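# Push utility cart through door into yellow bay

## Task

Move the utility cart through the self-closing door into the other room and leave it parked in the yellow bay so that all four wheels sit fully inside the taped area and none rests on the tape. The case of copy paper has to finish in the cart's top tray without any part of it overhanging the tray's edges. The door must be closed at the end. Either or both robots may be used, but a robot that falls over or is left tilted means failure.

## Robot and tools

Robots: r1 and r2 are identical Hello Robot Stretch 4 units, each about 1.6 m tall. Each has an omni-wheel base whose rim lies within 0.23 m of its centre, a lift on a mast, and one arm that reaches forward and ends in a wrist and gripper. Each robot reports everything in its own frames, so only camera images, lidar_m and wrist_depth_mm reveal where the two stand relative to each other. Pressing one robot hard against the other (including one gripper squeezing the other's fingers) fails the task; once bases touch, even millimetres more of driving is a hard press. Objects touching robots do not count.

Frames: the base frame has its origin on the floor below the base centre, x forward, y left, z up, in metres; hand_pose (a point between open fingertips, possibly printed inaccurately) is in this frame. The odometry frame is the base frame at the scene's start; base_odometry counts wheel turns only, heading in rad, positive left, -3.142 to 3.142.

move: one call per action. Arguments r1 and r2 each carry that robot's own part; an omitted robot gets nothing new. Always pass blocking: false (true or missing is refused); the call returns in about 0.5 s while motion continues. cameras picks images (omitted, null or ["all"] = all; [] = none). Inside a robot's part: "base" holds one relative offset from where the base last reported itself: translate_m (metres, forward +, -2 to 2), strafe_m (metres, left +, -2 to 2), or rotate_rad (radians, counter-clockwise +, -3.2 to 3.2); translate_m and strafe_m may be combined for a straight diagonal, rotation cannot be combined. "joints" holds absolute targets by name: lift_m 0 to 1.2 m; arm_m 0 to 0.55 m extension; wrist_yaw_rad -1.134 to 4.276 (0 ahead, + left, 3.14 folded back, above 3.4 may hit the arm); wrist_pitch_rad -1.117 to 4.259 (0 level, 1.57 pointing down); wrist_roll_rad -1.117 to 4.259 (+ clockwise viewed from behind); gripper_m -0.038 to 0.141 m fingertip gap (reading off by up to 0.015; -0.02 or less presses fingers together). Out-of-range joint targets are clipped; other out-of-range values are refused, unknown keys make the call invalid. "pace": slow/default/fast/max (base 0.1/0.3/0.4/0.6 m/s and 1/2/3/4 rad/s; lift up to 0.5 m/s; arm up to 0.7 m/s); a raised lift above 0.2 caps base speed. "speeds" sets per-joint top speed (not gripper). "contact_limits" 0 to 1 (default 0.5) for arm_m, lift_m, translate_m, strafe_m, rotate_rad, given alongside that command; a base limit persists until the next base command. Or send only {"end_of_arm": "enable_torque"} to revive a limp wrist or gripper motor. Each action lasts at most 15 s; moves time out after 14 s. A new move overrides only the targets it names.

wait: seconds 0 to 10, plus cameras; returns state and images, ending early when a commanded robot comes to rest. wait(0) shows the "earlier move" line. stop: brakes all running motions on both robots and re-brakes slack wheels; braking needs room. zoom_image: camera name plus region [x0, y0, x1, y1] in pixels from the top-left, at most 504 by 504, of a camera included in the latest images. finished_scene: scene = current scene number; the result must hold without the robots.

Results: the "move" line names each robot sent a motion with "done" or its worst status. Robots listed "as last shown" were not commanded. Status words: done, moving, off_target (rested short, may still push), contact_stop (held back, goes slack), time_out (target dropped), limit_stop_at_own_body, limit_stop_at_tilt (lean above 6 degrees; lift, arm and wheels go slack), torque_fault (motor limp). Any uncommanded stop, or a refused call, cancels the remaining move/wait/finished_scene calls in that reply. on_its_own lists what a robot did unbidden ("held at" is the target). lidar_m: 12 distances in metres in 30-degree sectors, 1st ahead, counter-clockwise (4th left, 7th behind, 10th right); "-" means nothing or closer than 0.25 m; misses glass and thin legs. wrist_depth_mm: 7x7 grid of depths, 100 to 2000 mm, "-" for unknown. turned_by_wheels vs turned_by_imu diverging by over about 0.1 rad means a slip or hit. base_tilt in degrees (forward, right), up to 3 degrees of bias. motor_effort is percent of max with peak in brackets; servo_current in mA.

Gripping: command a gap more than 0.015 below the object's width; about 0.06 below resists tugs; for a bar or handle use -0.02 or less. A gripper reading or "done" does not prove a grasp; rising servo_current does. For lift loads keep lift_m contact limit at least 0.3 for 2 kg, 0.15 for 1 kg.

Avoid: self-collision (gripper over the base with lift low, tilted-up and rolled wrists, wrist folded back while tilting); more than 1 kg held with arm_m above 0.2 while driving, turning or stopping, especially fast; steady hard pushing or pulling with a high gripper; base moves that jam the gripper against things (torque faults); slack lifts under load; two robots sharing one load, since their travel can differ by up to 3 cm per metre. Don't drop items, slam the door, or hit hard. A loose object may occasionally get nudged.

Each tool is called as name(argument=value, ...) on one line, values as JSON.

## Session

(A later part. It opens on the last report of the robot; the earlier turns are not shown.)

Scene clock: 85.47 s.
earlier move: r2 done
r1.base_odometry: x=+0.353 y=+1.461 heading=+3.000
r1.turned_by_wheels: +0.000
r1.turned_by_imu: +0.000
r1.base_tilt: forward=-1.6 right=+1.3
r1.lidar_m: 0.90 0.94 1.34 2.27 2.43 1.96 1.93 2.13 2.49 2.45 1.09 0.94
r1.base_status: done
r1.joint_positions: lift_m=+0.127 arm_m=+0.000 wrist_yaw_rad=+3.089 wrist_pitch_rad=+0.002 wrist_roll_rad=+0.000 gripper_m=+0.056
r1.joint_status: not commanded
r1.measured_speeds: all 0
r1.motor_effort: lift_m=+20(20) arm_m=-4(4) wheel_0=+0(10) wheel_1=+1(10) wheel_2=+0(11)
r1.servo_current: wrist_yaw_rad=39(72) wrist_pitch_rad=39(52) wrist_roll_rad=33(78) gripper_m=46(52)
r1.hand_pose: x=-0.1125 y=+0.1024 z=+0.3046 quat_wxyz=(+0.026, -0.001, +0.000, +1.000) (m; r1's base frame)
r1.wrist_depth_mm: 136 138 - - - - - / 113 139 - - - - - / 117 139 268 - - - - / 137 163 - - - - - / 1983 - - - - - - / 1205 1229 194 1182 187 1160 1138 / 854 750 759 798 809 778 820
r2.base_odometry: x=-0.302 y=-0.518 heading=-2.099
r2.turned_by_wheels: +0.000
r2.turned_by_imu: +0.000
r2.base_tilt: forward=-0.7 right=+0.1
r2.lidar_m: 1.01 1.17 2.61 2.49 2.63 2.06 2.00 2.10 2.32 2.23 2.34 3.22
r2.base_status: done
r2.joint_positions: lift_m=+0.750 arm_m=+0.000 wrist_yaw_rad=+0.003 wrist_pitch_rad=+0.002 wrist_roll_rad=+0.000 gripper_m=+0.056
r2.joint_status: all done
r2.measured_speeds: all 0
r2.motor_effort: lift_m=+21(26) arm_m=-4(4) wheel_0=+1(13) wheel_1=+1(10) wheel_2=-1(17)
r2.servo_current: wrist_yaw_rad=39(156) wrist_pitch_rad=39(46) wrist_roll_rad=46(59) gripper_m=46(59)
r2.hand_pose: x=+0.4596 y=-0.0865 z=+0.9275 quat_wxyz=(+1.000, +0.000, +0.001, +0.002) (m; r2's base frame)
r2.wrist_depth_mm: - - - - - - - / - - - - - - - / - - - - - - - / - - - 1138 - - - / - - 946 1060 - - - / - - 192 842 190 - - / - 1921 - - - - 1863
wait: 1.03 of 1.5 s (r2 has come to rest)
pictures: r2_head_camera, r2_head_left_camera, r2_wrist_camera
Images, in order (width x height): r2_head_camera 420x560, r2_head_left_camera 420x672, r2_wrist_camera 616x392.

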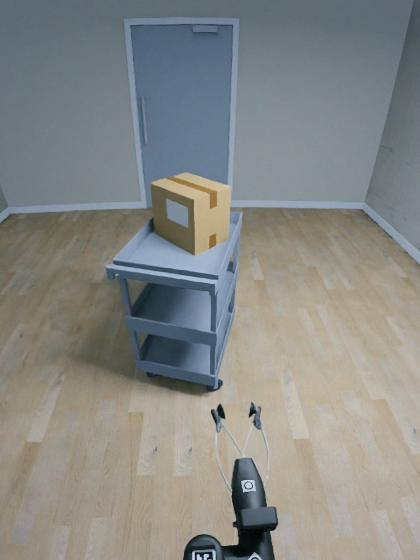

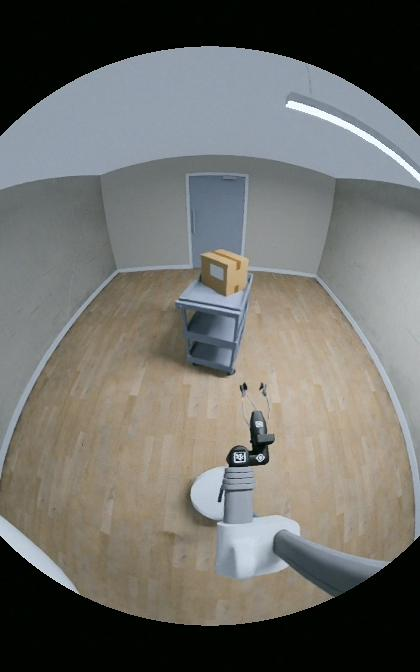

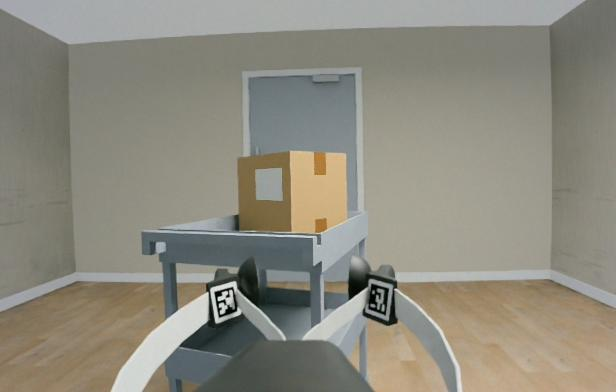

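move(r1={"base":{"translate_m":0.55,"strafe_m":-0.22},"pace":"fast"}, blocking=false, cameras=["r2_head_camera","r2_head_left_camera","r2_wrist_camera"])

zoom_image(camera="r2_head_camera", region=[90, 160, 270, 400])

zoom_image(camera="r2_wrist_camera", region=[120, 140, 400, 320])

wait(seconds=1, cameras=["r1_head_camera","r1_head_left_camera","r1_head_right_camera"])

Scene clock: 101.63 s.
move: r1 moving
r1.base_odometry: x=+0.306 y=+1.488 heading=+3.000
r1.turned_by_wheels: +0.000
r1.turned_by_imu: +0.000
r1.base_tilt: forward=-1.6 right=+1.3
r1.lidar_m: 0.87 0.90 1.25 2.29 2.47 2.01 1.99 2.15 2.47 2.34 1.03 0.89
r1.base_status: translate_m moving; strafe_m moving
r1.joint_positions: lift_m=+0.127 arm_m=+0.000 wrist_yaw_rad=+3.089 wrist_pitch_rad=+0.002 wrist_roll_rad=+0.000 gripper_m=+0.056
r1.joint_status: not commanded
r1.measured_speeds: translate_m=+0.195 strafe_m=-0.077 rotate_rad=+0.002 lift_m=+0.000 arm_m=+0.000 wrist_yaw_rad=+0.000 wrist_pitch_rad=+0.000 wrist_roll_rad=+0.000
r1.motor_effort: lift_m=+20(20) arm_m=-4(4) wheel_0=+11(13) wheel_1=+4(6) wheel_2=-11(11)
r1.servo_current: wrist_yaw_rad=52(59) wrist_pitch_rad=52(52) wrist_roll_rad=59(72) gripper_m=39(46)
r1.hand_pose: x=-0.1125 y=+0.1024 z=+0.3046 quat_wxyz=(+0.026, -0.001, +0.000, +1.000) (m; r1's base frame)
r1.wrist_depth_mm: 136 138 - - - - - / 112 139 - - - - - / 116 140 267 - - - - / 137 158 - - - - - / 1983 - - - - - - / 1205 1205 194 1205 188 1182 1138 / 820 741 750 809 798 778 809
r2: as last shown
r2.lidar_m: 0.99 1.17 2.61 2.46 2.62 2.10 2.01 2.09 2.32 2.22 2.34 3.22
r2.motor_effort: lift_m=+21(21) arm_m=-4(4) wheel_0=+1(1) wheel_1=+1(2) wheel_2=-1(1)
r2.servo_current: wrist_yaw_rad=46(59) wrist_pitch_rad=39(46) wrist_roll_rad=46(65) gripper_m=46(52)
r2.wrist_depth_mm: - - - - - - - / - - - - - - - / - - - - - - - / - - - 1160 - - - / - - 960 1078 - - - / - - 193 842 190 - - / - 1983 - - - - 1921
pictures: r2_head_camera, r2_head_left_camera, r2_wrist_camera
Images, in order (width x height): r2_head_camera 420x560, r2_head_left_camera 420x672, r2_wrist_camera 616x392.

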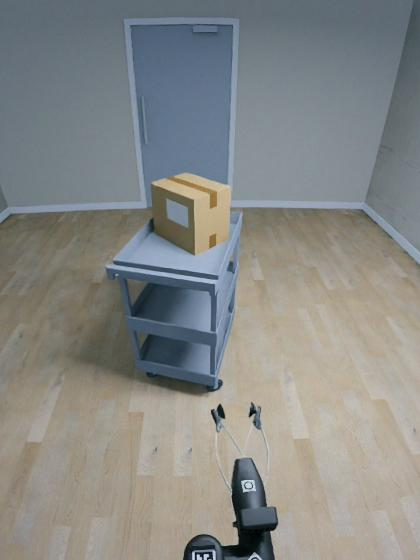

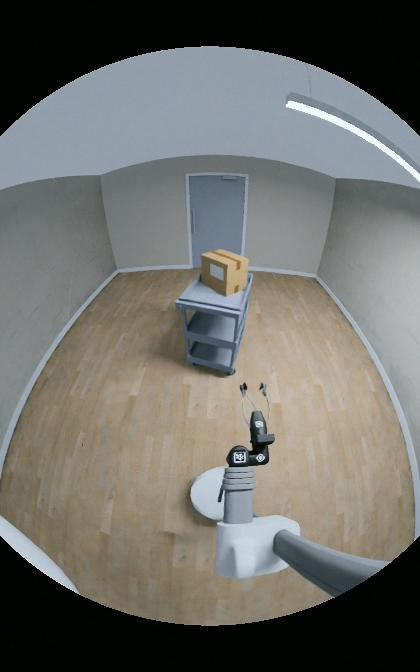

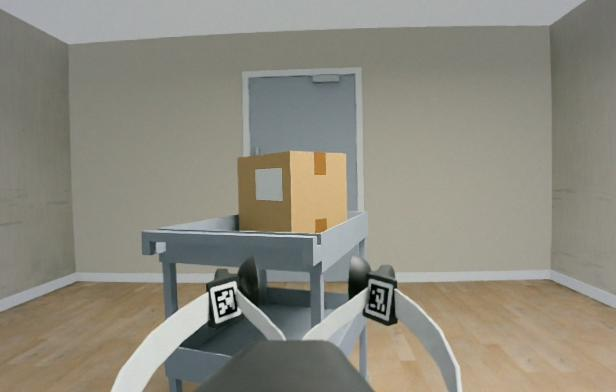

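Scaled by 2.100 from the camera's 420x560 image, which has a finer 1200x1600 frame.

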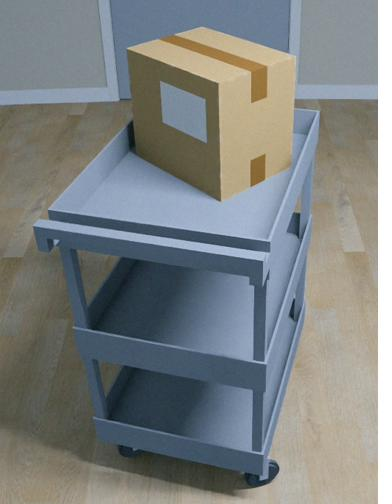

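Scaled by 1.800.

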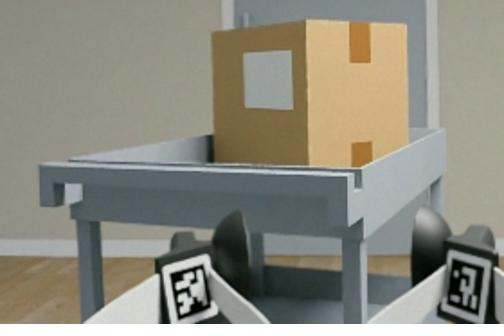

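Scene clock: 102.63 s.
earlier move: r1 moving
r1.base_odometry: x=-0.007 y=+1.668 heading=+3.000
r1.turned_by_wheels: +0.000
r1.turned_by_imu: -0.001
r1.base_tilt: forward=-1.6 right=+1.3
r1.lidar_m: 0.52 0.57 0.69 2.39 2.58 2.36 2.32 2.51 2.36 1.35 0.63 0.52
r1.base_status: translate_m moving; strafe_m moving
r1.joint_positions: lift_m=+0.127 arm_m=+0.000 wrist_yaw_rad=+3.089 wrist_pitch_rad=+0.002 wrist_roll_rad=+0.000 gripper_m=+0.056
r1.joint_status: not commanded
r1.measured_speeds: translate_m=+0.370 strafe_m=-0.147 rotate_rad=+0.000 lift_m=+0.000 arm_m=+0.000 wrist_yaw_rad=+0.000 wrist_pitch_rad=+0.000 wrist_roll_rad=+0.000
r1.motor_effort: lift_m=+20(20) arm_m=-4(4) wheel_0=+6(13) wheel_1=+2(6) wheel_2=-5(12)
r1.servo_current: wrist_yaw_rad=46(59) wrist_pitch_rad=46(52) wrist_roll_rad=26(72) gripper_m=39(46)
r1.hand_pose: x=-0.1125 y=+0.1024 z=+0.3046 quat_wxyz=(+0.026, -0.001, +0.000, +1.000) (m; r1's base frame)
r1.wrist_depth_mm: 136 138 - - - - - / 111 139 - - - - - / 115 139 263 - - - - / 137 153 - - - - - / - - - - - - - / 1182 1205 193 1205 188 1160 1138 / 854 750 750 788 809 778 809
r2.base_odometry: x=-0.302 y=-0.518 heading=-2.099
r2.turned_by_wheels: +0.000
r2.turned_by_imu: +0.000
r2.base_tilt: forward=-0.7 right=+0.1
r2.lidar_m: 1.01 1.13 2.61 2.47 2.63 2.08 1.99 2.08 2.34 2.24 2.34 3.20
r2.base_status: not commanded
r2.joint_positions: lift_m=+0.750 arm_m=+0.000 wrist_yaw_rad=+0.003 wrist_pitch_rad=+0.002 wrist_roll_rad=+0.000 gripper_m=+0.056
r2.joint_status: not commanded
r2.measured_speeds: all 0
r2.motor_effort: lift_m=+21(21) arm_m=-4(4) wheel_0=+1(1) wheel_1=+1(2) wheel_2=+0(1)
r2.servo_current: wrist_yaw_rad=52(59) wrist_pitch_rad=39(46) wrist_roll_rad=52(65) gripper_m=46(52)
r2.hand_pose: x=+0.4596 y=-0.0865 z=+0.9275 quat_wxyz=(+1.000, +0.000, +0.001, +0.002) (m; r2's base frame)
r2.wrist_depth_mm: - - - - - - - / - - - - - - - / - - - - - - - / - - - 1160 - - - / - - 946 1078 - - - / - - 192 842 190 - - / - 1921 - - - - 1921
wait: 1.00 s; no rest
pictures: r1_head_camera, r1_head_left_camera, r1_head_right_camera
Images, in order (width x height): r1_head_camera 420x560, r1_head_left_camera 420x672, r1_head_right_camera 420x672.

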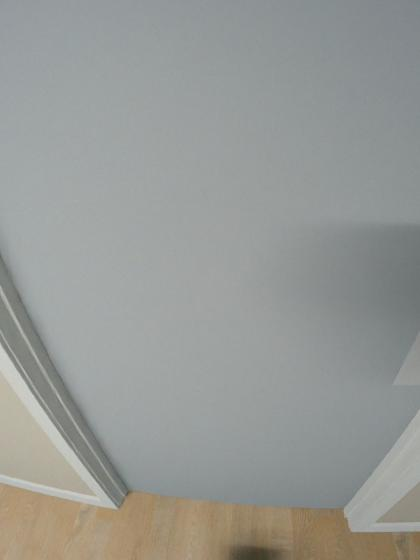

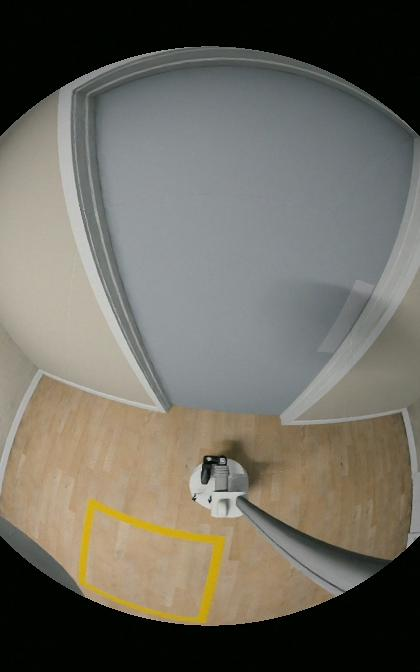

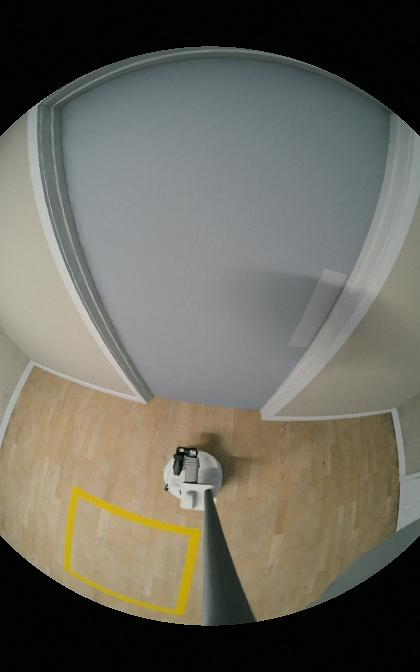

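move(r2={"base":{"rotate_rad":-0.17},"joints":{"lift_m":0.66,"wrist_roll_rad":1.57,"gripper_m":0.13},"pace":"fast"}, r1={"base":{"translate_m":0.3},"pace":"default","contact_limits":{"translate_m":1.0}}, blocking=false, cameras=[])

wait(seconds=1.2, cameras=["r1_head_left_camera"])

move(r2={"base":{"strafe_m":0.39},"pace":"fast"}, blocking=false, cameras=[])

wait(seconds=2, cameras=["r1_head_left_camera"])

wait(seconds=1, cameras=["r2_head_camera","r2_head_left_camera","r2_wrist_camera"])

Scene clock: 148.30 s.
earlier move: r1 done
move: r1 moving; r2 moving
r1.base_odometry: x=-0.191 y=+1.761 heading=+3.000
r1.turned_by_wheels: +0.000
r1.turned_by_imu: -0.001
r1.base_tilt: forward=-1.6 right=+1.3
r1.lidar_m: 0.31 0.35 0.56 1.58 2.61 2.59 2.53 2.73 2.35 0.76 0.45 0.33
r1.base_status: translate_m moving
r1.joint_positions: lift_m=+0.127 arm_m=+0.000 wrist_yaw_rad=+3.089 wrist_pitch_rad=+0.002 wrist_roll_rad=+0.000 gripper_m=+0.056
r1.joint_status: not commanded
r1.measured_speeds: translate_m=+0.123 strafe_m=+0.001 rotate_rad=-0.003 lift_m=+0.000 arm_m=+0.000 wrist_yaw_rad=+0.000 wrist_pitch_rad=+0.000 wrist_roll_rad=+0.000
r1.motor_effort: lift_m=+20(20) arm_m=-4(4) wheel_0=+6(10) wheel_1=+5(8) wheel_2=-8(9)
r1.servo_current: wrist_yaw_rad=39(65) wrist_pitch_rad=46(52) wrist_roll_rad=46(59) gripper_m=46(46)
r1.contact_limits: translate_m 1
r1.hand_pose: x=-0.1125 y=+0.1024 z=+0.3046 quat_wxyz=(+0.026, -0.001, +0.000, +1.000) (m; r1's base frame)
r1.wrist_depth_mm: 136 138 - - - - - / 113 139 - - - - - / 117 139 272 - - - - / 137 162 - - - - - / 1983 - - - - - - / 1205 1182 194 1182 187 1138 1118 / 854 750 750 143 741 732 768
r2.base_odometry: x=-0.302 y=-0.518 heading=-2.267
r2.turned_by_wheels: -0.168
r2.turned_by_imu: -0.163
r2.base_tilt: forward=-0.6 right=+0.1
r2.lidar_m: 1.02 1.03 2.78 2.46 2.50 2.23 2.01 2.00 2.45 2.22 2.25 2.80
r2.base_status: rotate_rad moving
r2.joint_positions: lift_m=+0.690 arm_m=+0.000 wrist_yaw_rad=+0.003 wrist_pitch_rad=+0.002 wrist_roll_rad=+0.642 gripper_m=+0.075
r2.joint_status: lift_m moving; wrist_roll_rad moving; gripper_m moving
r2.measured_speeds: translate_m=+0.000 strafe_m=+0.001 rotate_rad=-0.117 lift_m=-0.182 arm_m=+0.000 wrist_yaw_rad=+0.000 wrist_pitch_rad=+0.000 wrist_roll_rad=+1.820
r2.motor_effort: lift_m=+13(18) arm_m=-4(4) wheel_0=+3(7) wheel_1=+2(10) wheel_2=+5(11)
r2.servo_current: wrist_yaw_rad=39(52) wrist_pitch_rad=39(46) wrist_roll_rad=72(143) gripper_m=85(98)
r2.hand_pose: x=+0.4595 y=-0.0867 z=+0.8679 quat_wxyz=(+0.949, +0.316, +0.001, +0.001) (m; r2's base frame)
r2.wrist_depth_mm: - - - - - - - / - - - - - - - / - - - - - - - / - - 1205 - - - - / - - 1118 - - - 1618 / - - 191 1397 190 1576 1308 / - 854 - - 1618 1336 1138
pictures: none
No camera images: "cameras" was empty.

Scene clock: 149.50 s.
earlier move: r1 moving; r2 done
r1.base_odometry: x=-0.427 y=+1.794 heading=+3.001
r1.turned_by_wheels: +0.001
r1.turned_by_imu: +0.009
r1.base_tilt: forward=-1.6 right=+1.3
r1.lidar_m: - 0.25 0.25 0.54 2.60 2.81 2.72 2.98 2.37 0.42 0.31 0.25
r1.base_status: translate_m moving
r1.joint_positions: lift_m=+0.127 arm_m=+0.000 wrist_yaw_rad=+3.089 wrist_pitch_rad=+0.002 wrist_roll_rad=+0.000 gripper_m=+0.056
r1.joint_status: not commanded
r1.measured_speeds: translate_m=+0.131 strafe_m=-0.002 rotate_rad=+0.007 lift_m=+0.000 arm_m=+0.000 wrist_yaw_rad=+0.000 wrist_pitch_rad=+0.000 wrist_roll_rad=+0.000
r1.motor_effort: lift_m=+20(20) arm_m=-4(5) wheel_0=+17(25) wheel_1=+10(23) wheel_2=-12(29)
r1.servo_current: wrist_yaw_rad=46(65) wrist_pitch_rad=39(52) wrist_roll_rad=52(65) gripper_m=46(46)
r1.contact_limits: translate_m 1
r1.hand_pose: x=-0.1125 y=+0.1024 z=+0.3046 quat_wxyz=(+0.026, -0.001, +0.000, +1.000) (m; r1's base frame)
r1.wrist_depth_mm: - 137 - - - - - / - 137 - - - - - / 111 138 211 - - - - / 128 141 - - - - - / 1661 - - - - - - / 1160 1182 191 1182 187 1229 1118 / 842 750 759 798 798 768 809
r2.base_odometry: x=-0.302 y=-0.518 heading=-2.268
r2.turned_by_wheels: -0.001
r2.turned_by_imu: -0.001
r2.base_tilt: forward=-0.7 right=+0.1
r2.lidar_m: 1.00 1.07 2.75 2.48 2.51 2.24 2.00 2.04 2.46 2.22 2.26 2.80
r2.base_status: done
r2.joint_positions: lift_m=+0.660 arm_m=+0.000 wrist_yaw_rad=+0.003 wrist_pitch_rad=+0.002 wrist_roll_rad=+1.568 gripper_m=+0.130
r2.joint_status: all done
r2.measured_speeds: all 0
r2.motor_effort: lift_m=+14(18) arm_m=-3(4) wheel_0=+4(7) wheel_1=+1(10) wheel_2=+5(11)
r2.servo_current: wrist_yaw_rad=46(59) wrist_pitch_rad=39(46) wrist_roll_rad=52(143) gripper_m=46(117)
r2.hand_pose: x=+0.4595 y=-0.0867 z=+0.8381 quat_wxyz=(+0.708, +0.706, +0.001, +0.000) (m; r2's base frame)
r2.wrist_depth_mm: - - - - - 1661 1138 / - - - - - 1618 1138 / - - - - - 1756 1182 / - - - - - 1708 1160 / - - - - - 1397 1118 / - - 217 842 193 - - / - - - - - - -
wait: 1.20 s; no rest
pictures: r1_head_left_camera
Images, in order (width x height): r1_head_left_camera 420x672.

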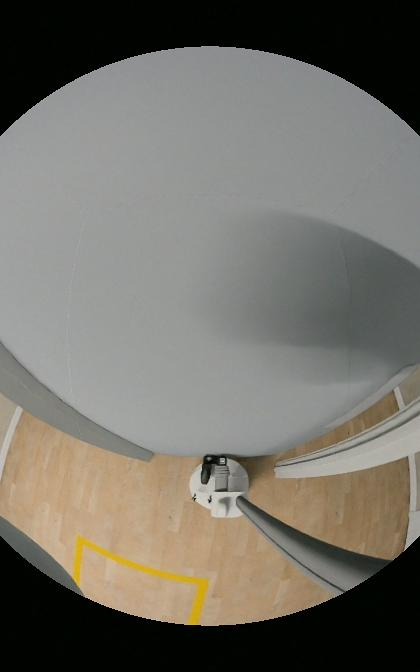

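Scene clock: 150.00 s.
earlier move: r1 moving
move: r2 moving
r1.base_odometry: x=-0.457 y=+1.798 heading=+3.001
r1.turned_by_wheels: +0.000
r1.turned_by_imu: +0.000
r1.base_tilt: forward=-1.6 right=+1.3
r1.lidar_m: - 0.25 0.25 0.52 2.58 2.84 2.78 3.02 2.36 0.42 0.36 0.25
r1.base_status: translate_m moving
r1.joint_positions: lift_m=+0.127 arm_m=+0.000 wrist_yaw_rad=+3.089 wrist_pitch_rad=+0.002 wrist_roll_rad=+0.000 gripper_m=+0.056
r1.joint_status: not commanded
r1.measured_speeds: translate_m=+0.002 strafe_m=+0.000 rotate_rad=+0.000 lift_m=+0.000 arm_m=+0.000 wrist_yaw_rad=+0.000 wrist_pitch_rad=+0.000 wrist_roll_rad=+0.000
r1.motor_effort: lift_m=+20(20) arm_m=-4(4) wheel_0=+15(18) wheel_1=+9(10) wheel_2=-14(14)
r1.servo_current: wrist_yaw_rad=33(65) wrist_pitch_rad=46(46) wrist_roll_rad=33(65) gripper_m=39(46)
r1.contact_limits: translate_m 1
r1.hand_pose: x=-0.1125 y=+0.1024 z=+0.3046 quat_wxyz=(+0.026, -0.001, +0.000, +1.000) (m; r1's base frame)
r1.wrist_depth_mm: - 137 - - - - - / - 138 - - - - - / 112 138 223 - - - - / 127 144 - - - - - / 1921 - - - - - - / 1182 1160 193 1182 187 1255 1229 / 854 750 741 809 798 778 820
r2.base_odometry: x=-0.259 y=-0.554 heading=-2.268
r2.turned_by_wheels: +0.000
r2.turned_by_imu: +0.000
r2.base_tilt: forward=-0.7 right=+0.1
r2.lidar_m: 1.01 1.07 2.72 2.42 2.48 2.24 2.01 2.05 2.50 2.29 2.30 2.83
r2.base_status: strafe_m moving
r2.joint_positions: lift_m=+0.660 arm_m=+0.000 wrist_yaw_rad=+0.003 wrist_pitch_rad=+0.002 wrist_roll_rad=+1.568 gripper_m=+0.130
r2.joint_status: not commanded
r2.measured_speeds: translate_m=+0.000 strafe_m=+0.216 rotate_rad=+0.000 lift_m=+0.000 arm_m=+0.000 wrist_yaw_rad=+0.000 wrist_pitch_rad=+0.000 wrist_roll_rad=+0.000
r2.motor_effort: lift_m=+14(14) arm_m=-4(4) wheel_0=-12(14) wheel_1=+14(14) wheel_2=+0(4)
r2.servo_current: wrist_yaw_rad=52(59) wrist_pitch_rad=39(46) wrist_roll_rad=52(52) gripper_m=46(52)
r2.hand_pose: x=+0.4595 y=-0.0867 z=+0.8381 quat_wxyz=(+0.708, +0.706, +0.001, +0.000) (m; r2's base frame)
r2.wrist_depth_mm: - - - - - 1661 1160 / - - - - - 1661 1160 / - - - - - 1708 1138 / - - - - - 1576 1160 / - - - 1229 1308 1366 1060 / - - 218 842 195 - - / - - - - - 1576 -
pictures: none
No camera images: "cameras" was empty.

Scene clock: 150.27 s.
earlier move: r1 done; r2 moving
r1.base_odometry: x=-0.457 y=+1.798 heading=+3.001
r1.turned_by_wheels: +0.000
r1.turned_by_imu: +0.000
r1.base_tilt: forward=-1.6 right=+1.3
r1.lidar_m: - 0.25 0.25 0.53 2.59 2.83 2.78 3.00 2.36 0.42 0.36 0.25
r1.base_status: done
r1.joint_positions: lift_m=+0.127 arm_m=+0.000 wrist_yaw_rad=+3.089 wrist_pitch_rad=+0.002 wrist_roll_rad=+0.000 gripper_m=+0.056
r1.joint_status: not commanded
r1.measured_speeds: all 0
r1.motor_effort: lift_m=+20(20) arm_m=-4(4) wheel_0=+15(18) wheel_1=+10(10) wheel_2=-14(14)
r1.servo_current: wrist_yaw_rad=52(65) wrist_pitch_rad=46(52) wrist_roll_rad=33(72) gripper_m=46(46)
r1.contact_limits: translate_m 1
r1.hand_pose: x=-0.1125 y=+0.1024 z=+0.3046 quat_wxyz=(+0.026, -0.001, +0.000, +1.000) (m; r1's base frame)
r1.wrist_depth_mm: - 138 - - - - - / - 138 - - - - - / 112 138 223 - - - - / 127 144 - - - - - / 1863 - - - - - - / 1182 1182 193 1182 187 1255 1229 / 842 750 750 809 788 788 831
r2.base_odometry: x=-0.201 y=-0.603 heading=-2.268
r2.turned_by_wheels: +0.000
r2.turned_by_imu: +0.000
r2.base_tilt: forward=-0.7 right=+0.1
r2.lidar_m: 1.02 1.09 2.62 2.35 2.36 2.25 2.01 2.04 2.53 2.35 2.37 2.95
r2.base_status: strafe_m moving
r2.joint_positions: lift_m=+0.660 arm_m=+0.000 wrist_yaw_rad=+0.003 wrist_pitch_rad=+0.002 wrist_roll_rad=+1.568 gripper_m=+0.130
r2.joint_status: not commanded
r2.measured_speeds: translate_m=+0.000 strafe_m=+0.335 rotate_rad=-0.001 lift_m=+0.000 arm_m=+0.000 wrist_yaw_rad=+0.000 wrist_pitch_rad=+0.000 wrist_roll_rad=+0.000
r2.motor_effort: lift_m=+15(15) arm_m=-4(4) wheel_0=-14(14) wheel_1=+13(15) wheel_2=+0(4)
r2.servo_current: wrist_yaw_rad=52(59) wrist_pitch_rad=39(46) wrist_roll_rad=52(52) gripper_m=52(52)
r2.hand_pose: x=+0.4595 y=-0.0867 z=+0.8380 quat_wxyz=(+0.708, +0.706, +0.001, +0.000) (m; r2's base frame)
r2.wrist_depth_mm: - - - - - 1661 1160 / - - - - - 1661 1160 / - - - - - 1708 1182 / - - - - - 1576 1160 / - - 1205 1060 1281 917 - / - - 218 798 195 - - / - - - - - 1576 -
wait: 0.27 of 2 s (r1 has come to rest)
pictures: r1_head_left_camera
Images, in order (width x height): r1_head_left_camera 420x672.

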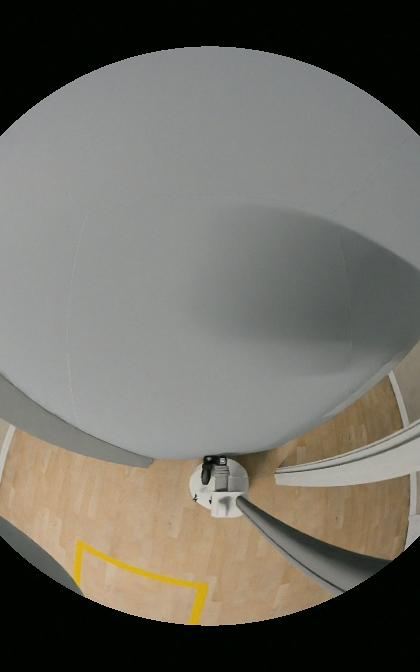

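Scene clock: 151.27 s.
earlier move: r2 moving
r1.base_odometry: x=-0.457 y=+1.798 heading=+3.001
r1.turned_by_wheels: +0.000
r1.turned_by_imu: +0.000
r1.base_tilt: forward=-1.6 right=+1.3
r1.lidar_m: - 0.25 0.25 0.52 2.57 2.83 2.79 3.00 2.36 0.43 0.36 0.25
r1.base_status: done
r1.joint_positions: lift_m=+0.127 arm_m=+0.000 wrist_yaw_rad=+3.089 wrist_pitch_rad=+0.002 wrist_roll_rad=+0.000 gripper_m=+0.056
r1.joint_status: not commanded
r1.measured_speeds: all 0
r1.motor_effort: lift_m=+20(20) arm_m=-4(4) wheel_0=+15(18) wheel_1=+9(10) wheel_2=-14(14)
r1.servo_current: wrist_yaw_rad=52(65) wrist_pitch_rad=39(52) wrist_roll_rad=52(72) gripper_m=39(46)
r1.contact_limits: translate_m 1
r1.hand_pose: x=-0.1125 y=+0.1024 z=+0.3046 quat_wxyz=(+0.026, -0.001, +0.000, +1.000) (m; r1's base frame)
r1.wrist_depth_mm: - 137 - - - - - / - 137 - - - - - / 112 138 223 - - - - / 127 144 - - - - - / 1983 - - - - - - / 1160 1182 194 1182 187 1281 1255 / 842 759 750 788 788 778 820
r2.base_odometry: x=-0.005 y=-0.767 heading=-2.268
r2.turned_by_wheels: +0.000
r2.turned_by_imu: +0.000
r2.base_tilt: forward=-0.7 right=+0.0
r2.lidar_m: 1.01 3.68 2.34 2.11 2.15 2.30 2.06 2.09 2.52 2.60 2.64 1.05
r2.base_status: strafe_m moving
r2.joint_positions: lift_m=+0.660 arm_m=+0.000 wrist_yaw_rad=+0.003 wrist_pitch_rad=+0.002 wrist_roll_rad=+1.568 gripper_m=+0.130
r2.joint_status: not commanded
r2.measured_speeds: translate_m=-0.001 strafe_m=+0.054 rotate_rad=+0.003 lift_m=+0.000 arm_m=+0.000 wrist_yaw_rad=+0.000 wrist_pitch_rad=+0.000 wrist_roll_rad=+0.000
r2.motor_effort: lift_m=+15(15) arm_m=-4(4) wheel_0=+2(16) wheel_1=+1(15) wheel_2=+0(4)
r2.servo_current: wrist_yaw_rad=59(59) wrist_pitch_rad=46(46) wrist_roll_rad=39(59) gripper_m=52(59)
r2.hand_pose: x=+0.4595 y=-0.0867 z=+0.8380 quat_wxyz=(+0.708, +0.706, +0.001, +0.000) (m; r2's base frame)
r2.wrist_depth_mm: - - - - - 1618 1138 / - - - - - 1661 1138 / - - - 1182 - 1366 - / - - - 1060 - - - / - - - 1205 - 866 - / - - 217 831 213 1397 1098 / - - - - - 1808 1160
wait: 1.00 s; no rest
pictures: r2_head_camera, r2_head_left_camera, r2_wrist_camera
Images, in order (width x height): r2_head_camera 420x560, r2_head_left_camera 420x672, r2_wrist_camera 616x392.

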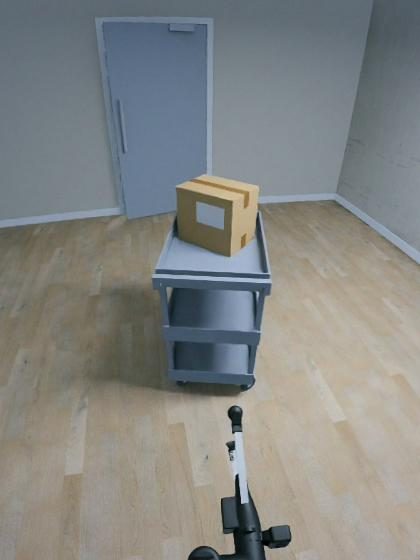

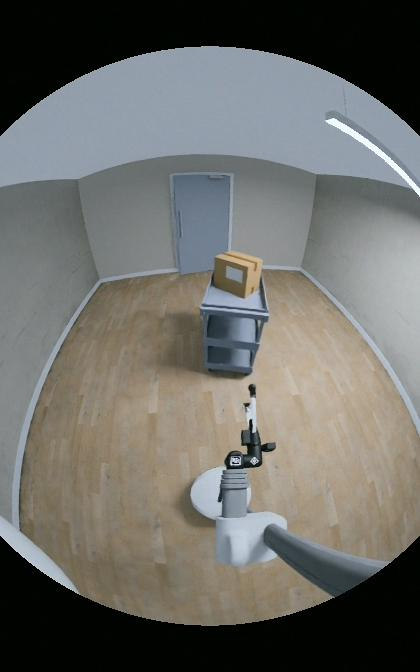

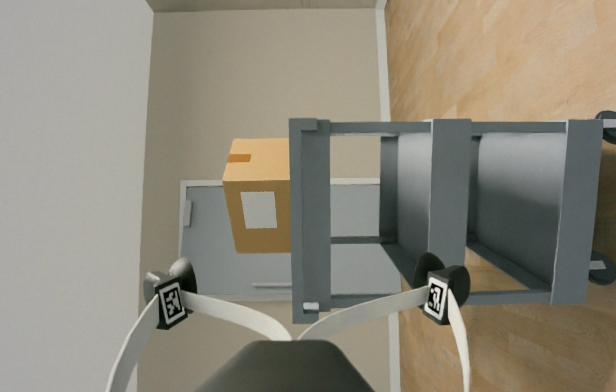

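move(r2={"base":{"translate_m":0.4},"pace":"default"}, r1={"base":{"translate_m":0.5},"pace":"default","contact_limits":{"translate_m":1.0}}, blocking=false, cameras=[])

wait(seconds=2.5, cameras=["r1_head_left_camera","r1_head_right_camera"])

wait(seconds=1.5, cameras=["r2_head_camera","r2_wrist_camera","r1_head_left_camera"])

Scene clock: 172.13 s.
earlier move: r2 done
move: r1 moving; r2 moving
r1.base_odometry: x=-0.488 y=+1.803 heading=+3.002
r1.turned_by_wheels: +0.001
r1.turned_by_imu: +0.001
r1.base_tilt: forward=-1.6 right=+1.3
r1.lidar_m: 0.25 0.25 0.25 0.52 2.57 2.86 2.82 3.05 2.39 0.42 0.36 0.25
r1.base_status: translate_m moving
r1.joint_positions: lift_m=+0.127 arm_m=+0.000 wrist_yaw_rad=+3.097 wrist_pitch_rad=+0.002 wrist_roll_rad=+0.000 gripper_m=+0.056
r1.joint_status: not commanded
r1.measured_speeds: translate_m=+0.123 strafe_m=+0.000 rotate_rad=-0.004 lift_m=+0.000 arm_m=-0.004 wrist_yaw_rad=+0.051 wrist_pitch_rad=+0.000 wrist_roll_rad=+0.000
r1.motor_effort: lift_m=+20(20) arm_m=+7(7) wheel_0=+19(23) wheel_1=+19(20) wheel_2=-26(29)
r1.servo_current: wrist_yaw_rad=59(65) wrist_pitch_rad=39(46) wrist_roll_rad=39(59) gripper_m=46(46)
r1.contact_limits: translate_m 1
r1.hand_pose: x=-0.1137 y=+0.1001 z=+0.3046 quat_wxyz=(+0.022, -0.001, +0.000, +1.000) (m; r1's base frame)
r1.wrist_depth_mm: - 136 - - - - - / - 136 - - - - - / 108 136 186 - - - - / 123 137 278 - - - - / 1661 - - - - - - / 1182 1182 193 1229 187 1229 1205 / 854 750 759 809 798 778 831
r2.base_odometry: x=-0.023 y=-0.793 heading=-2.268
r2.turned_by_wheels: +0.000
r2.turned_by_imu: +0.001
r2.base_tilt: forward=-0.7 right=+0.1
r2.lidar_m: 1.00 3.68 2.34 2.11 2.15 2.31 2.09 2.13 2.63 2.60 2.62 1.01
r2.base_status: translate_m moving
r2.joint_positions: lift_m=+0.660 arm_m=+0.000 wrist_yaw_rad=+0.003 wrist_pitch_rad=+0.002 wrist_roll_rad=+1.568 gripper_m=+0.130
r2.joint_status: not commanded
r2.measured_speeds: translate_m=+0.122 strafe_m=+0.001 rotate_rad=-0.002 lift_m=+0.000 arm_m=+0.000 wrist_yaw_rad=+0.000 wrist_pitch_rad=+0.000 wrist_roll_rad=+0.000
r2.motor_effort: lift_m=+15(15) arm_m=-4(4) wheel_0=+7(10) wheel_1=+7(8) wheel_2=-11(12)
r2.servo_current: wrist_yaw_rad=46(52) wrist_pitch_rad=46(46) wrist_roll_rad=26(52) gripper_m=46(52)
r2.hand_pose: x=+0.4595 y=-0.0867 z=+0.8380 quat_wxyz=(+0.708, +0.706, +0.001, +0.000) (m; r2's base frame)
r2.wrist_depth_mm: - - - - - 1661 1138 / - - - - - 1661 1138 / - - - 1098 - 798 - / - - - 1060 - 809 - / - - - 1182 - - - / - - 218 798 219 1397 1098 / - - - - - 1808 1160
pictures: none
No camera images: "cameras" was empty.

Scene clock: 174.47 s.
earlier move: r1 moving; r2 done
r1.base_odometry: x=-0.951 y=+1.868 heading=+3.002
r1.turned_by_wheels: +0.000
r1.turned_by_imu: +0.053
r1.base_tilt: forward=-1.6 right=+1.3
r1.lidar_m: 0.25 0.25 - 0.25 0.35 3.27 3.27 0.64 0.63 2.41 2.64 2.27
r1.base_status: translate_m moving
r1.joint_positions: lift_m=+0.127 arm_m=+0.000 wrist_yaw_rad=+3.092 wrist_pitch_rad=+0.002 wrist_roll_rad=+0.000 gripper_m=+0.056
r1.joint_status: not commanded
r1.measured_speeds: translate_m=+0.011 strafe_m=+0.000 rotate_rad=-0.001 lift_m=+0.000 arm_m=+0.000 wrist_yaw_rad=+0.000 wrist_pitch_rad=+0.000 wrist_roll_rad=+0.000
r1.motor_effort: lift_m=+19(20) arm_m=+5(16) wheel_0=+6(23) wheel_1=+9(27) wheel_2=-5(30)
r1.servo_current: wrist_yaw_rad=52(111) wrist_pitch_rad=39(52) wrist_roll_rad=59(78) gripper_m=39(52)
r1.contact_limits: translate_m 1
r1.hand_pose: x=-0.1129 y=+0.1017 z=+0.3046 quat_wxyz=(+0.025, -0.001, +0.000, +1.000) (m; r1's base frame)
r1.wrist_depth_mm: 136 138 - - - - - / 112 139 - - - - - / 117 139 272 - - - - / 137 160 - - - - - / 1983 - - - - - - / 1160 1205 194 1182 187 1182 1138 / 842 750 750 798 788 788 820
r2.base_odometry: x=-0.260 y=-1.075 heading=-2.268
r2.turned_by_wheels: +0.000
r2.turned_by_imu: +0.001
r2.base_tilt: forward=-0.7 right=+0.0
r2.lidar_m: 0.62 3.37 2.42 2.20 2.19 2.74 2.45 2.48 2.83 2.55 2.57 0.62
r2.base_status: done
r2.joint_positions: lift_m=+0.660 arm_m=+0.000 wrist_yaw_rad=+0.003 wrist_pitch_rad=+0.002 wrist_roll_rad=+1.568 gripper_m=+0.130
r2.joint_status: not commanded
r2.measured_speeds: all 0
r2.motor_effort: lift_m=+15(15) arm_m=-4(4) wheel_0=+3(11) wheel_1=+3(9) wheel_2=-4(14)
r2.servo_current: wrist_yaw_rad=52(65) wrist_pitch_rad=33(46) wrist_roll_rad=59(59) gripper_m=52(59)
r2.hand_pose: x=+0.4595 y=-0.0867 z=+0.8380 quat_wxyz=(+0.708, +0.706, +0.001, +0.000) (m; r2's base frame)
r2.wrist_depth_mm: - - - - - 1661 1160 / - - - 407 439 439 433 / - - 759 442 - - 442 / - - 699 449 - - 452 / - - 798 462 - - 459 / - - 218 469 213 - 477 / - - - - - 1661 488
wait: 2.33 of 2.5 s (r2 has come to rest)
pictures: r1_head_left_camera, r1_head_right_camera
Images, in order (width x height): r1_head_left_camera 420x672, r1_head_right_camera 420x672.

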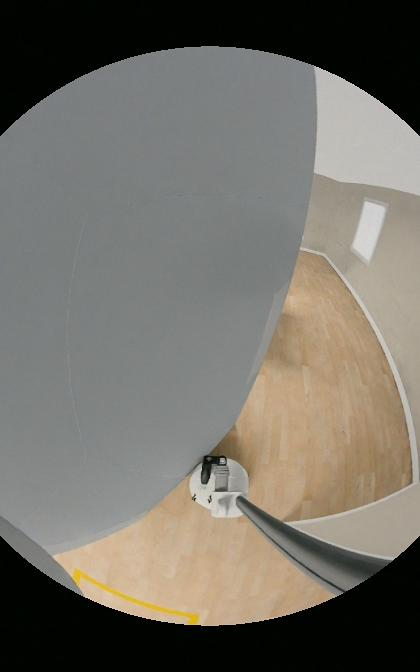

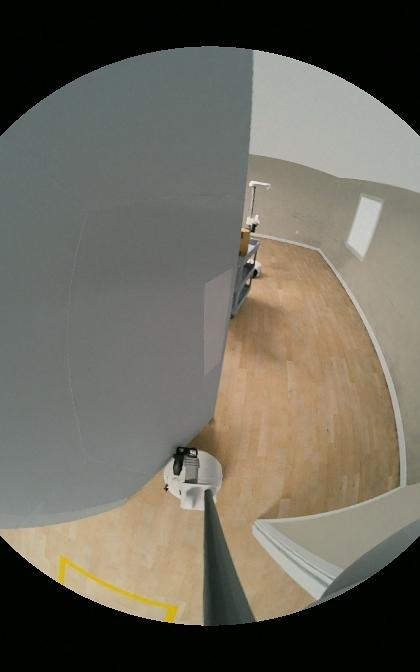

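Scene clock: 174.80 s.
earlier move: r1 done
r1.base_odometry: x=-0.951 y=+1.868 heading=+3.002
r1.turned_by_wheels: +0.000
r1.turned_by_imu: +0.000
r1.base_tilt: forward=-1.6 right=+1.3
r1.lidar_m: 0.27 0.25 - 0.25 0.34 3.27 3.25 0.64 0.64 2.40 2.64 2.28
r1.base_status: done
r1.joint_positions: lift_m=+0.127 arm_m=+0.000 wrist_yaw_rad=+3.092 wrist_pitch_rad=+0.002 wrist_roll_rad=+0.000 gripper_m=+0.056
r1.joint_status: not commanded
r1.measured_speeds: all 0
r1.motor_effort: lift_m=+19(20) arm_m=+5(16) wheel_0=+5(23) wheel_1=+10(27) wheel_2=-6(30)
r1.servo_current: wrist_yaw_rad=33(111) wrist_pitch_rad=39(52) wrist_roll_rad=52(78) gripper_m=39(52)
r1.contact_limits: translate_m 1
r1.hand_pose: x=-0.1129 y=+0.1017 z=+0.3046 quat_wxyz=(+0.025, -0.001, +0.000, +1.000) (m; r1's base frame)
r1.wrist_depth_mm: 136 138 - - - - - / 113 139 - - - - - / 117 139 271 - - - - / 137 160 - - - - - / 1983 - - - - - - / 1205 1205 194 1205 187 1160 1138 / 842 741 759 788 788 778 809
r2.base_odometry: x=-0.260 y=-1.075 heading=-2.268
r2.turned_by_wheels: +0.000
r2.turned_by_imu: +0.000
r2.base_tilt: forward=-0.7 right=+0.1
r2.lidar_m: 0.60 3.36 2.42 2.20 2.17 2.72 2.47 2.50 2.81 2.55 2.59 0.63
r2.base_status: done
r2.joint_positions: lift_m=+0.660 arm_m=+0.000 wrist_yaw_rad=+0.003 wrist_pitch_rad=+0.002 wrist_roll_rad=+1.568 gripper_m=+0.130
r2.joint_status: not commanded
r2.measured_speeds: all 0
r2.motor_effort: lift_m=+15(15) arm_m=-4(4) wheel_0=+3(11) wheel_1=+3(9) wheel_2=-4(14)
r2.servo_current: wrist_yaw_rad=39(65) wrist_pitch_rad=39(52) wrist_roll_rad=33(59) gripper_m=52(59)
r2.hand_pose: x=+0.4595 y=-0.0867 z=+0.8380 quat_wxyz=(+0.708, +0.706, +0.001, +0.000) (m; r2's base frame)
r2.wrist_depth_mm: - - - - - 1661 1138 / - - - 407 439 439 436 / - - 759 439 - - 442 / - - 691 452 - - 455 / - - 798 462 - - 466 / - - 217 469 212 - 477 / - - - - - 1708 488
wait: 0.33 of 1.5 s (r1 has come to rest)
pictures: r1_head_left_camera, r2_head_camera, r2_wrist_camera
Images, in order (width x height): r1_head_left_camera 420x672, r2_head_camera 420x560, r2_wrist_camera 616x392.

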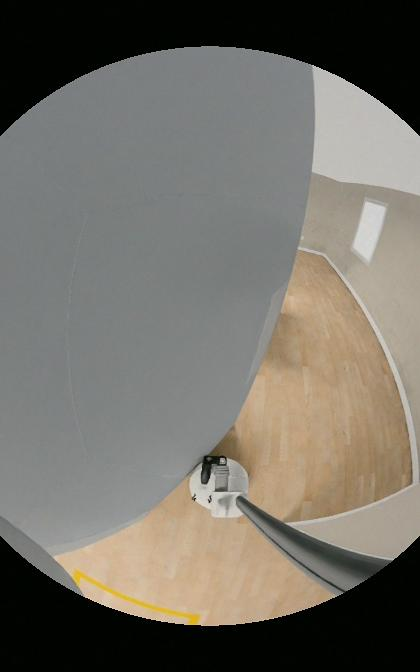

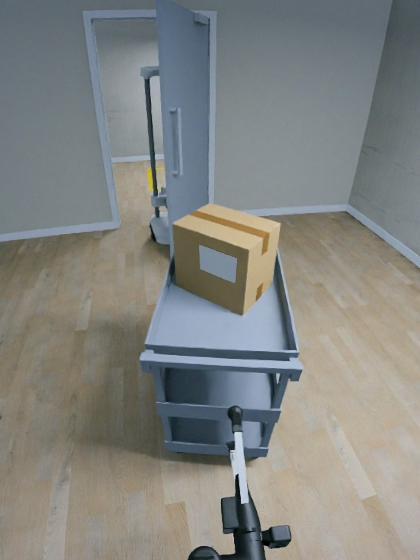

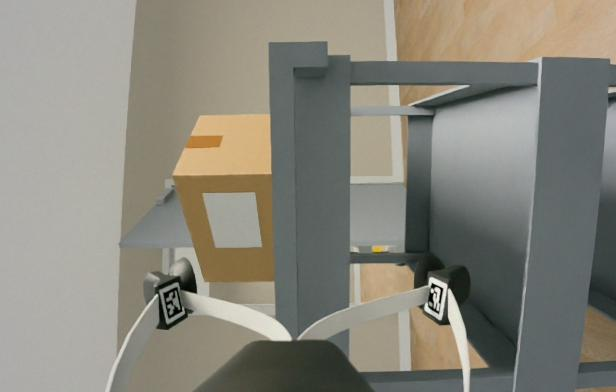

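move(r1={"base":{"translate_m":0.3,"strafe_m":0.2},"pace":"default","contact_limits":{"translate_m":1.0,"strafe_m":1.0}}, blocking=false, cameras=["r2_head_camera","r2_wrist_camera"])

zoom_image(camera="r2_head_camera", region=[120, 260, 320, 460])

zoom_image(camera="r2_wrist_camera", region=[240, 20, 480, 392])

wait(seconds=2, cameras=["r1_head_left_camera","r1_head_right_camera"])

r1: "contact_limits": translate_m and strafe_m are given together and make one move, which takes one limit: state it under one of them only
Scene clock: 194.73 s.
r1.base_odometry: x=-0.951 y=+1.868 heading=+3.002
r1.turned_by_wheels: +0.000
r1.turned_by_imu: +0.000
r1.base_tilt: forward=-1.6 right=+1.3
r1.lidar_m: 0.25 0.25 - 0.25 0.35 3.29 3.27 0.65 0.62 2.39 2.62 2.28
r1.base_status: done
r1.joint_positions: lift_m=+0.127 arm_m=+0.000 wrist_yaw_rad=+3.092 wrist_pitch_rad=+0.002 wrist_roll_rad=+0.000 gripper_m=+0.056
r1.joint_status: not commanded
r1.measured_speeds: all 0
r1.motor_effort: lift_m=+19(20) arm_m=+5(16) wheel_0=+5(23) wheel_1=+10(27) wheel_2=-6(30)
r1.servo_current: wrist_yaw_rad=52(111) wrist_pitch_rad=46(52) wrist_roll_rad=46(78) gripper_m=39(52)
r1.contact_limits: translate_m 1
r1.hand_pose: x=-0.1129 y=+0.1017 z=+0.3046 quat_wxyz=(+0.025, -0.001, +0.000, +1.000) (m; r1's base frame)
r1.wrist_depth_mm: 136 138 - - - - - / 113 139 - - - - - / 117 139 271 - - - - / 137 160 - - - - - / 1921 - - - - - - / 1182 1205 194 1205 188 1160 1138 / 831 741 759 809 788 788 809
r2.base_odometry: x=-0.260 y=-1.075 heading=-2.268
r2.turned_by_wheels: +0.000
r2.turned_by_imu: +0.000
r2.base_tilt: forward=-0.7 right=+0.1
r2.lidar_m: 0.62 3.37 2.44 2.20 2.20 2.72 2.46 2.50 2.80 2.55 2.59 0.64
r2.base_status: done
r2.joint_positions: lift_m=+0.660 arm_m=+0.000 wrist_yaw_rad=+0.003 wrist_pitch_rad=+0.002 wrist_roll_rad=+1.568 gripper_m=+0.130
r2.joint_status: not commanded
r2.measured_speeds: all 0
r2.motor_effort: lift_m=+15(15) arm_m=-4(4) wheel_0=+3(11) wheel_1=+3(9) wheel_2=-4(14)
r2.servo_current: wrist_yaw_rad=39(65) wrist_pitch_rad=39(52) wrist_roll_rad=52(59) gripper_m=46(59)
r2.hand_pose: x=+0.4595 y=-0.0867 z=+0.8380 quat_wxyz=(+0.708, +0.706, +0.001, +0.000) (m; r2's base frame)
r2.wrist_depth_mm: - - - - - 1661 1160 / - - - 404 436 436 436 / - - 759 442 - - 442 / - - 699 455 - - 452 / - - 809 455 - - 466 / - - 217 469 213 - 477 / - - - - - 1661 484
pictures: none

Scaled by 2.520 from the camera's 420x560 image, which has a finer 1200x1600 frame.

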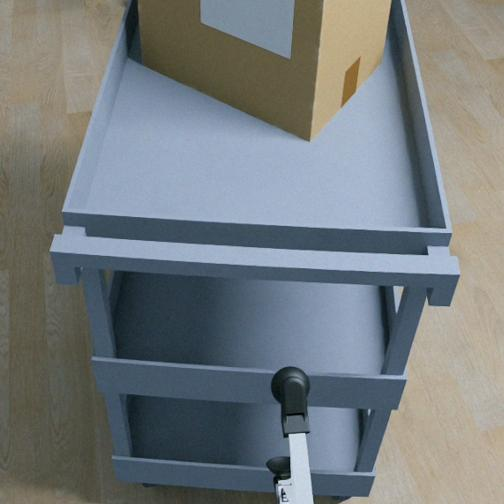

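Scaled by 1.355.

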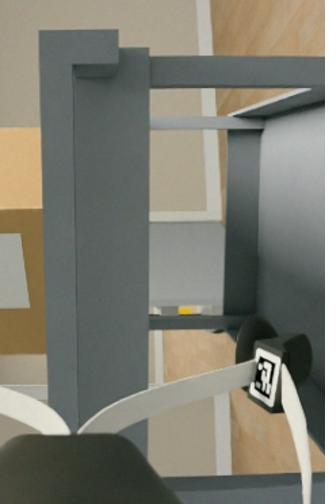

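not run: a call was refused earlier in this reply.

move(r1={"base":{"translate_m":0.3,"strafe_m":0.2},"pace":"default","contact_limits":{"translate_m":1.0}}, r2={"joints":{"lift_m":0.688}}, blocking=false, cameras=[])

wait(seconds=2.5, cameras=["r2_wrist_camera"])

wait(seconds=2, cameras=["r1_head_left_camera","r1_head_right_camera","r2_head_camera"])

Scene clock: 214.73 s.
move: r1 moving; r2 moving
r1.base_odometry: x=-0.983 y=+1.854 heading=+3.001
r1.turned_by_wheels: -0.001
r1.turned_by_imu: -0.001
r1.base_tilt: forward=-1.6 right=+1.3
r1.lidar_m: 0.26 0.25 - 0.25 0.30 3.32 3.28 0.65 0.65 2.43 2.66 2.14
r1.base_status: translate_m moving; strafe_m moving
r1.joint_positions: lift_m=+0.127 arm_m=+0.000 wrist_yaw_rad=+3.092 wrist_pitch_rad=+0.002 wrist_roll_rad=+0.000 gripper_m=+0.056
r1.joint_status: not commanded
r1.measured_speeds: translate_m=+0.114 strafe_m=+0.078 rotate_rad=+0.004 lift_m=+0.000 arm_m=+0.000 wrist_yaw_rad=+0.000 wrist_pitch_rad=+0.000 wrist_roll_rad=+0.000
r1.motor_effort: lift_m=+19(19) arm_m=+5(5) wheel_0=-14(16) wheel_1=+20(22) wheel_2=-14(17)
r1.servo_current: wrist_yaw_rad=39(59) wrist_pitch_rad=39(46) wrist_roll_rad=46(65) gripper_m=52(52)
r1.contact_limits: translate_m 1
r1.hand_pose: x=-0.1129 y=+0.1017 z=+0.3046 quat_wxyz=(+0.025, -0.001, +0.000, +1.000) (m; r1's base frame)
r1.wrist_depth_mm: - 137 - - - - - / - 138 - - - - - / 112 138 223 - - - - / 127 144 - - - - - / 1921 - - - - - - / 1205 1205 193 1182 187 1160 1118 / 854 741 759 798 798 778 768
r2.base_odometry: x=-0.260 y=-1.075 heading=-2.268
r2.turned_by_wheels: +0.000
r2.turned_by_imu: +0.000
r2.base_tilt: forward=-0.7 right=+0.1
r2.lidar_m: 0.63 3.35 2.44 2.19 2.18 2.72 2.45 2.48 2.83 2.56 2.59 0.61
r2.base_status: not commanded
r2.joint_positions: lift_m=+0.686 arm_m=+0.000 wrist_yaw_rad=+0.003 wrist_pitch_rad=+0.002 wrist_roll_rad=+1.568 gripper_m=+0.130
r2.joint_status: lift_m moving
r2.measured_speeds: translate_m=+0.000 strafe_m=+0.000 rotate_rad=+0.000 lift_m=+0.037 arm_m=+0.000 wrist_yaw_rad=+0.000 wrist_pitch_rad=+0.000 wrist_roll_rad=+0.000
r2.motor_effort: lift_m=+23(23) arm_m=-4(4) wheel_0=+3(3) wheel_1=+3(3) wheel_2=-4(4)
r2.servo_current: wrist_yaw_rad=52(52) wrist_pitch_rad=46(46) wrist_roll_rad=39(52) gripper_m=52(52)
r2.hand_pose: x=+0.4595 y=-0.0867 z=+0.8637 quat_wxyz=(+0.708, +0.706, +0.001, +0.000) (m; r2's base frame)
r2.wrist_depth_mm: - - - - - 1708 1160 / - - - 433 436 436 436 / - - 788 442 1042 - 445 / - - 691 459 - - 452 / - - 798 759 1098 - 466 / - - 219 469 213 - 473 / - - - - - 1921 488
pictures: none
No camera images: "cameras" was empty.

Scene clock: 215.13 s.
earlier move: r1 moving; r2 done
r1.base_odometry: x=-1.053 y=+1.820 heading=+3.002
r1.turned_by_wheels: +0.001
r1.turned_by_imu: +0.002
r1.base_tilt: forward=-1.6 right=+1.3
r1.lidar_m: 0.30 0.25 - 0.25 0.25 3.39 3.34 0.76 0.73 2.49 2.74 1.68
r1.base_status: translate_m moving; strafe_m moving
r1.joint_positions: lift_m=+0.127 arm_m=+0.000 wrist_yaw_rad=+3.092 wrist_pitch_rad=+0.002 wrist_roll_rad=+0.000 gripper_m=+0.056
r1.joint_status: not commanded
r1.measured_speeds: translate_m=+0.199 strafe_m=+0.135 rotate_rad=+0.043 lift_m=+0.000 arm_m=+0.000 wrist_yaw_rad=+0.000 wrist_pitch_rad=+0.000 wrist_roll_rad=+0.000
r1.motor_effort: lift_m=+19(19) arm_m=+5(5) wheel_0=-14(17) wheel_1=+27(27) wheel_2=-13(17)
r1.servo_current: wrist_yaw_rad=65(65) wrist_pitch_rad=46(46) wrist_roll_rad=46(65) gripper_m=33(52)
r1.contact_limits: translate_m 1
r1.hand_pose: x=-0.1129 y=+0.1017 z=+0.3046 quat_wxyz=(+0.025, -0.001, +0.000, +1.000) (m; r1's base frame)
r1.wrist_depth_mm: - 137 - - - - 488 / - 137 - - - - 544 / 109 138 203 - - - 580 / 123 138 - - - - 591 / 1661 - - - - - 430 / 1182 1182 193 1160 188 1160 559 / 854 750 750 788 788 778 554
r2.base_odometry: x=-0.260 y=-1.075 heading=-2.268
r2.turned_by_wheels: +0.000
r2.turned_by_imu: +0.000
r2.base_tilt: forward=-0.7 right=+0.1
r2.lidar_m: 0.63 3.36 2.44 2.19 2.19 2.73 2.47 2.47 2.80 2.53 2.57 0.60
r2.base_status: not commanded
r2.joint_positions: lift_m=+0.688 arm_m=+0.000 wrist_yaw_rad=+0.003 wrist_pitch_rad=+0.002 wrist_roll_rad=+1.568 gripper_m=+0.130
r2.joint_status: all done
r2.measured_speeds: all 0
r2.motor_effort: lift_m=+21(24) arm_m=-4(4) wheel_0=+3(3) wheel_1=+3(3) wheel_2=-4(4)
r2.servo_current: wrist_yaw_rad=52(52) wrist_pitch_rad=39(46) wrist_roll_rad=46(52) gripper_m=52(52)
r2.hand_pose: x=+0.4595 y=-0.0867 z=+0.8655 quat_wxyz=(+0.708, +0.706, +0.001, +0.000) (m; r2's base frame)
r2.wrist_depth_mm: - - - - - 1708 1182 / - - - 436 439 439 436 / - - 798 442 1025 - 442 / - - 699 452 1060 - 455 / - - 788 466 466 - 466 / - - 218 410 213 - 473 / - - - - - 1863 484
wait: 0.40 of 2.5 s (r2 has come to rest)
pictures: r2_wrist_camera
Images, in order (width x height): r2_wrist_camera 616x392.

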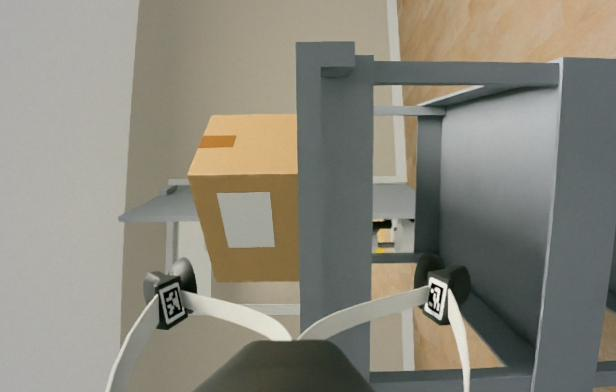

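Scene clock: 216.80 s.
earlier move: r1 done
r1.base_odometry: x=-1.276 y=+1.712 heading=+3.001
r1.turned_by_wheels: -0.001
r1.turned_by_imu: +0.001
r1.base_tilt: forward=-1.6 right=+1.3
r1.lidar_m: 1.47 0.25 0.25 - 0.25 0.34 3.53 0.97 1.01 2.65 2.91 1.42
r1.base_status: done
r1.joint_positions: lift_m=+0.127 arm_m=+0.000 wrist_yaw_rad=+3.092 wrist_pitch_rad=+0.002 wrist_roll_rad=+0.000 gripper_m=+0.056
r1.joint_status: not commanded
r1.measured_speeds: all 0
r1.motor_effort: lift_m=+19(19) arm_m=+5(5) wheel_0=-6(17) wheel_1=+4(29) wheel_2=-2(18)
r1.servo_current: wrist_yaw_rad=46(65) wrist_pitch_rad=46(52) wrist_roll_rad=39(72) gripper_m=46(52)
r1.contact_limits: translate_m 1
r1.hand_pose: x=-0.1129 y=+0.1017 z=+0.3046 quat_wxyz=(+0.025, -0.001, +0.000, +1.000) (m; r1's base frame)
r1.wrist_depth_mm: 136 138 - - 530 230 - / 113 139 - - 539 232 173 / 117 139 268 - 544 254 165 / 137 162 - - 554 236 166 / 1983 - - - 559 236 166 / 1182 1205 194 1205 188 219 166 / 842 750 759 798 407 202 -
r2.base_odometry: x=-0.260 y=-1.075 heading=-2.268
r2.turned_by_wheels: +0.000
r2.turned_by_imu: +0.000
r2.base_tilt: forward=-0.7 right=+0.0
r2.lidar_m: 0.62 3.34 2.42 2.20 2.14 2.74 2.47 2.49 2.81 2.52 2.59 0.64
r2.base_status: not commanded
r2.joint_positions: lift_m=+0.688 arm_m=+0.000 wrist_yaw_rad=+0.003 wrist_pitch_rad=+0.002 wrist_roll_rad=+1.568 gripper_m=+0.130
r2.joint_status: all done
r2.measured_speeds: all 0
r2.motor_effort: lift_m=+21(24) arm_m=-4(4) wheel_0=+3(3) wheel_1=+3(3) wheel_2=-3(4)
r2.servo_current: wrist_yaw_rad=39(59) wrist_pitch_rad=39(46) wrist_roll_rad=59(59) gripper_m=52(59)
r2.hand_pose: x=+0.4595 y=-0.0867 z=+0.8655 quat_wxyz=(+0.708, +0.706, +0.001, +0.000) (m; r2's base frame)
r2.wrist_depth_mm: - - - - - 1661 1205 / - - - 436 439 439 439 / - - 798 449 1025 - 442 / - - 699 455 - - 452 / - - 798 466 466 - 462 / - - 218 413 211 - 473 / - - - - - 1863 484
wait: 1.67 of 2 s (r1 has come to rest)
pictures: r1_head_left_camera, r1_head_right_camera, r2_head_camera
Images, in order (width x height): r1_head_left_camera 420x672, r1_head_right_camera 420x672, r2_head_camera 420x560.

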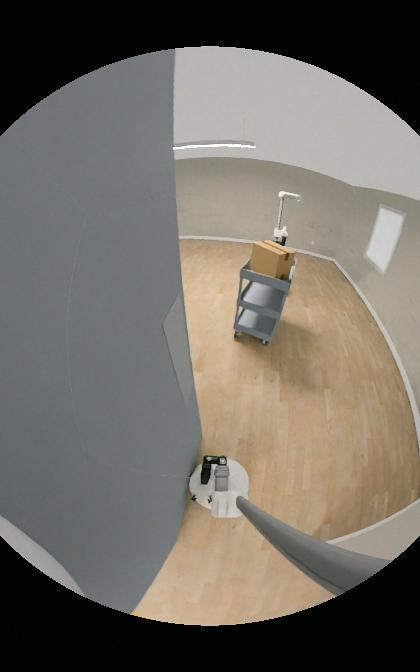

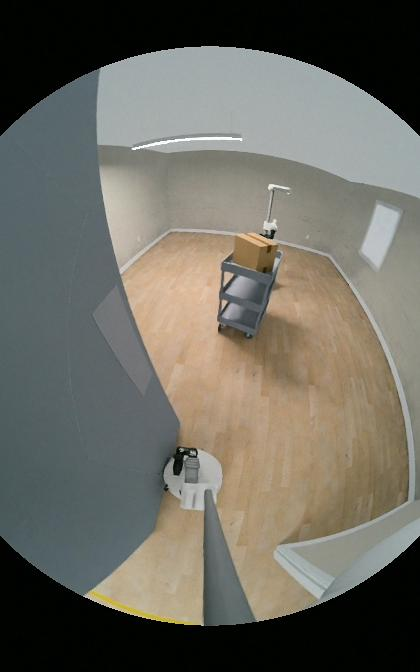

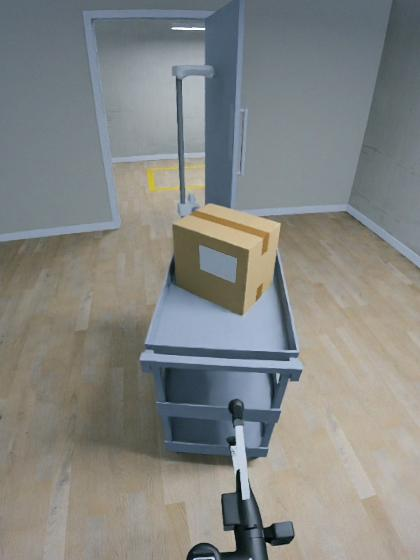

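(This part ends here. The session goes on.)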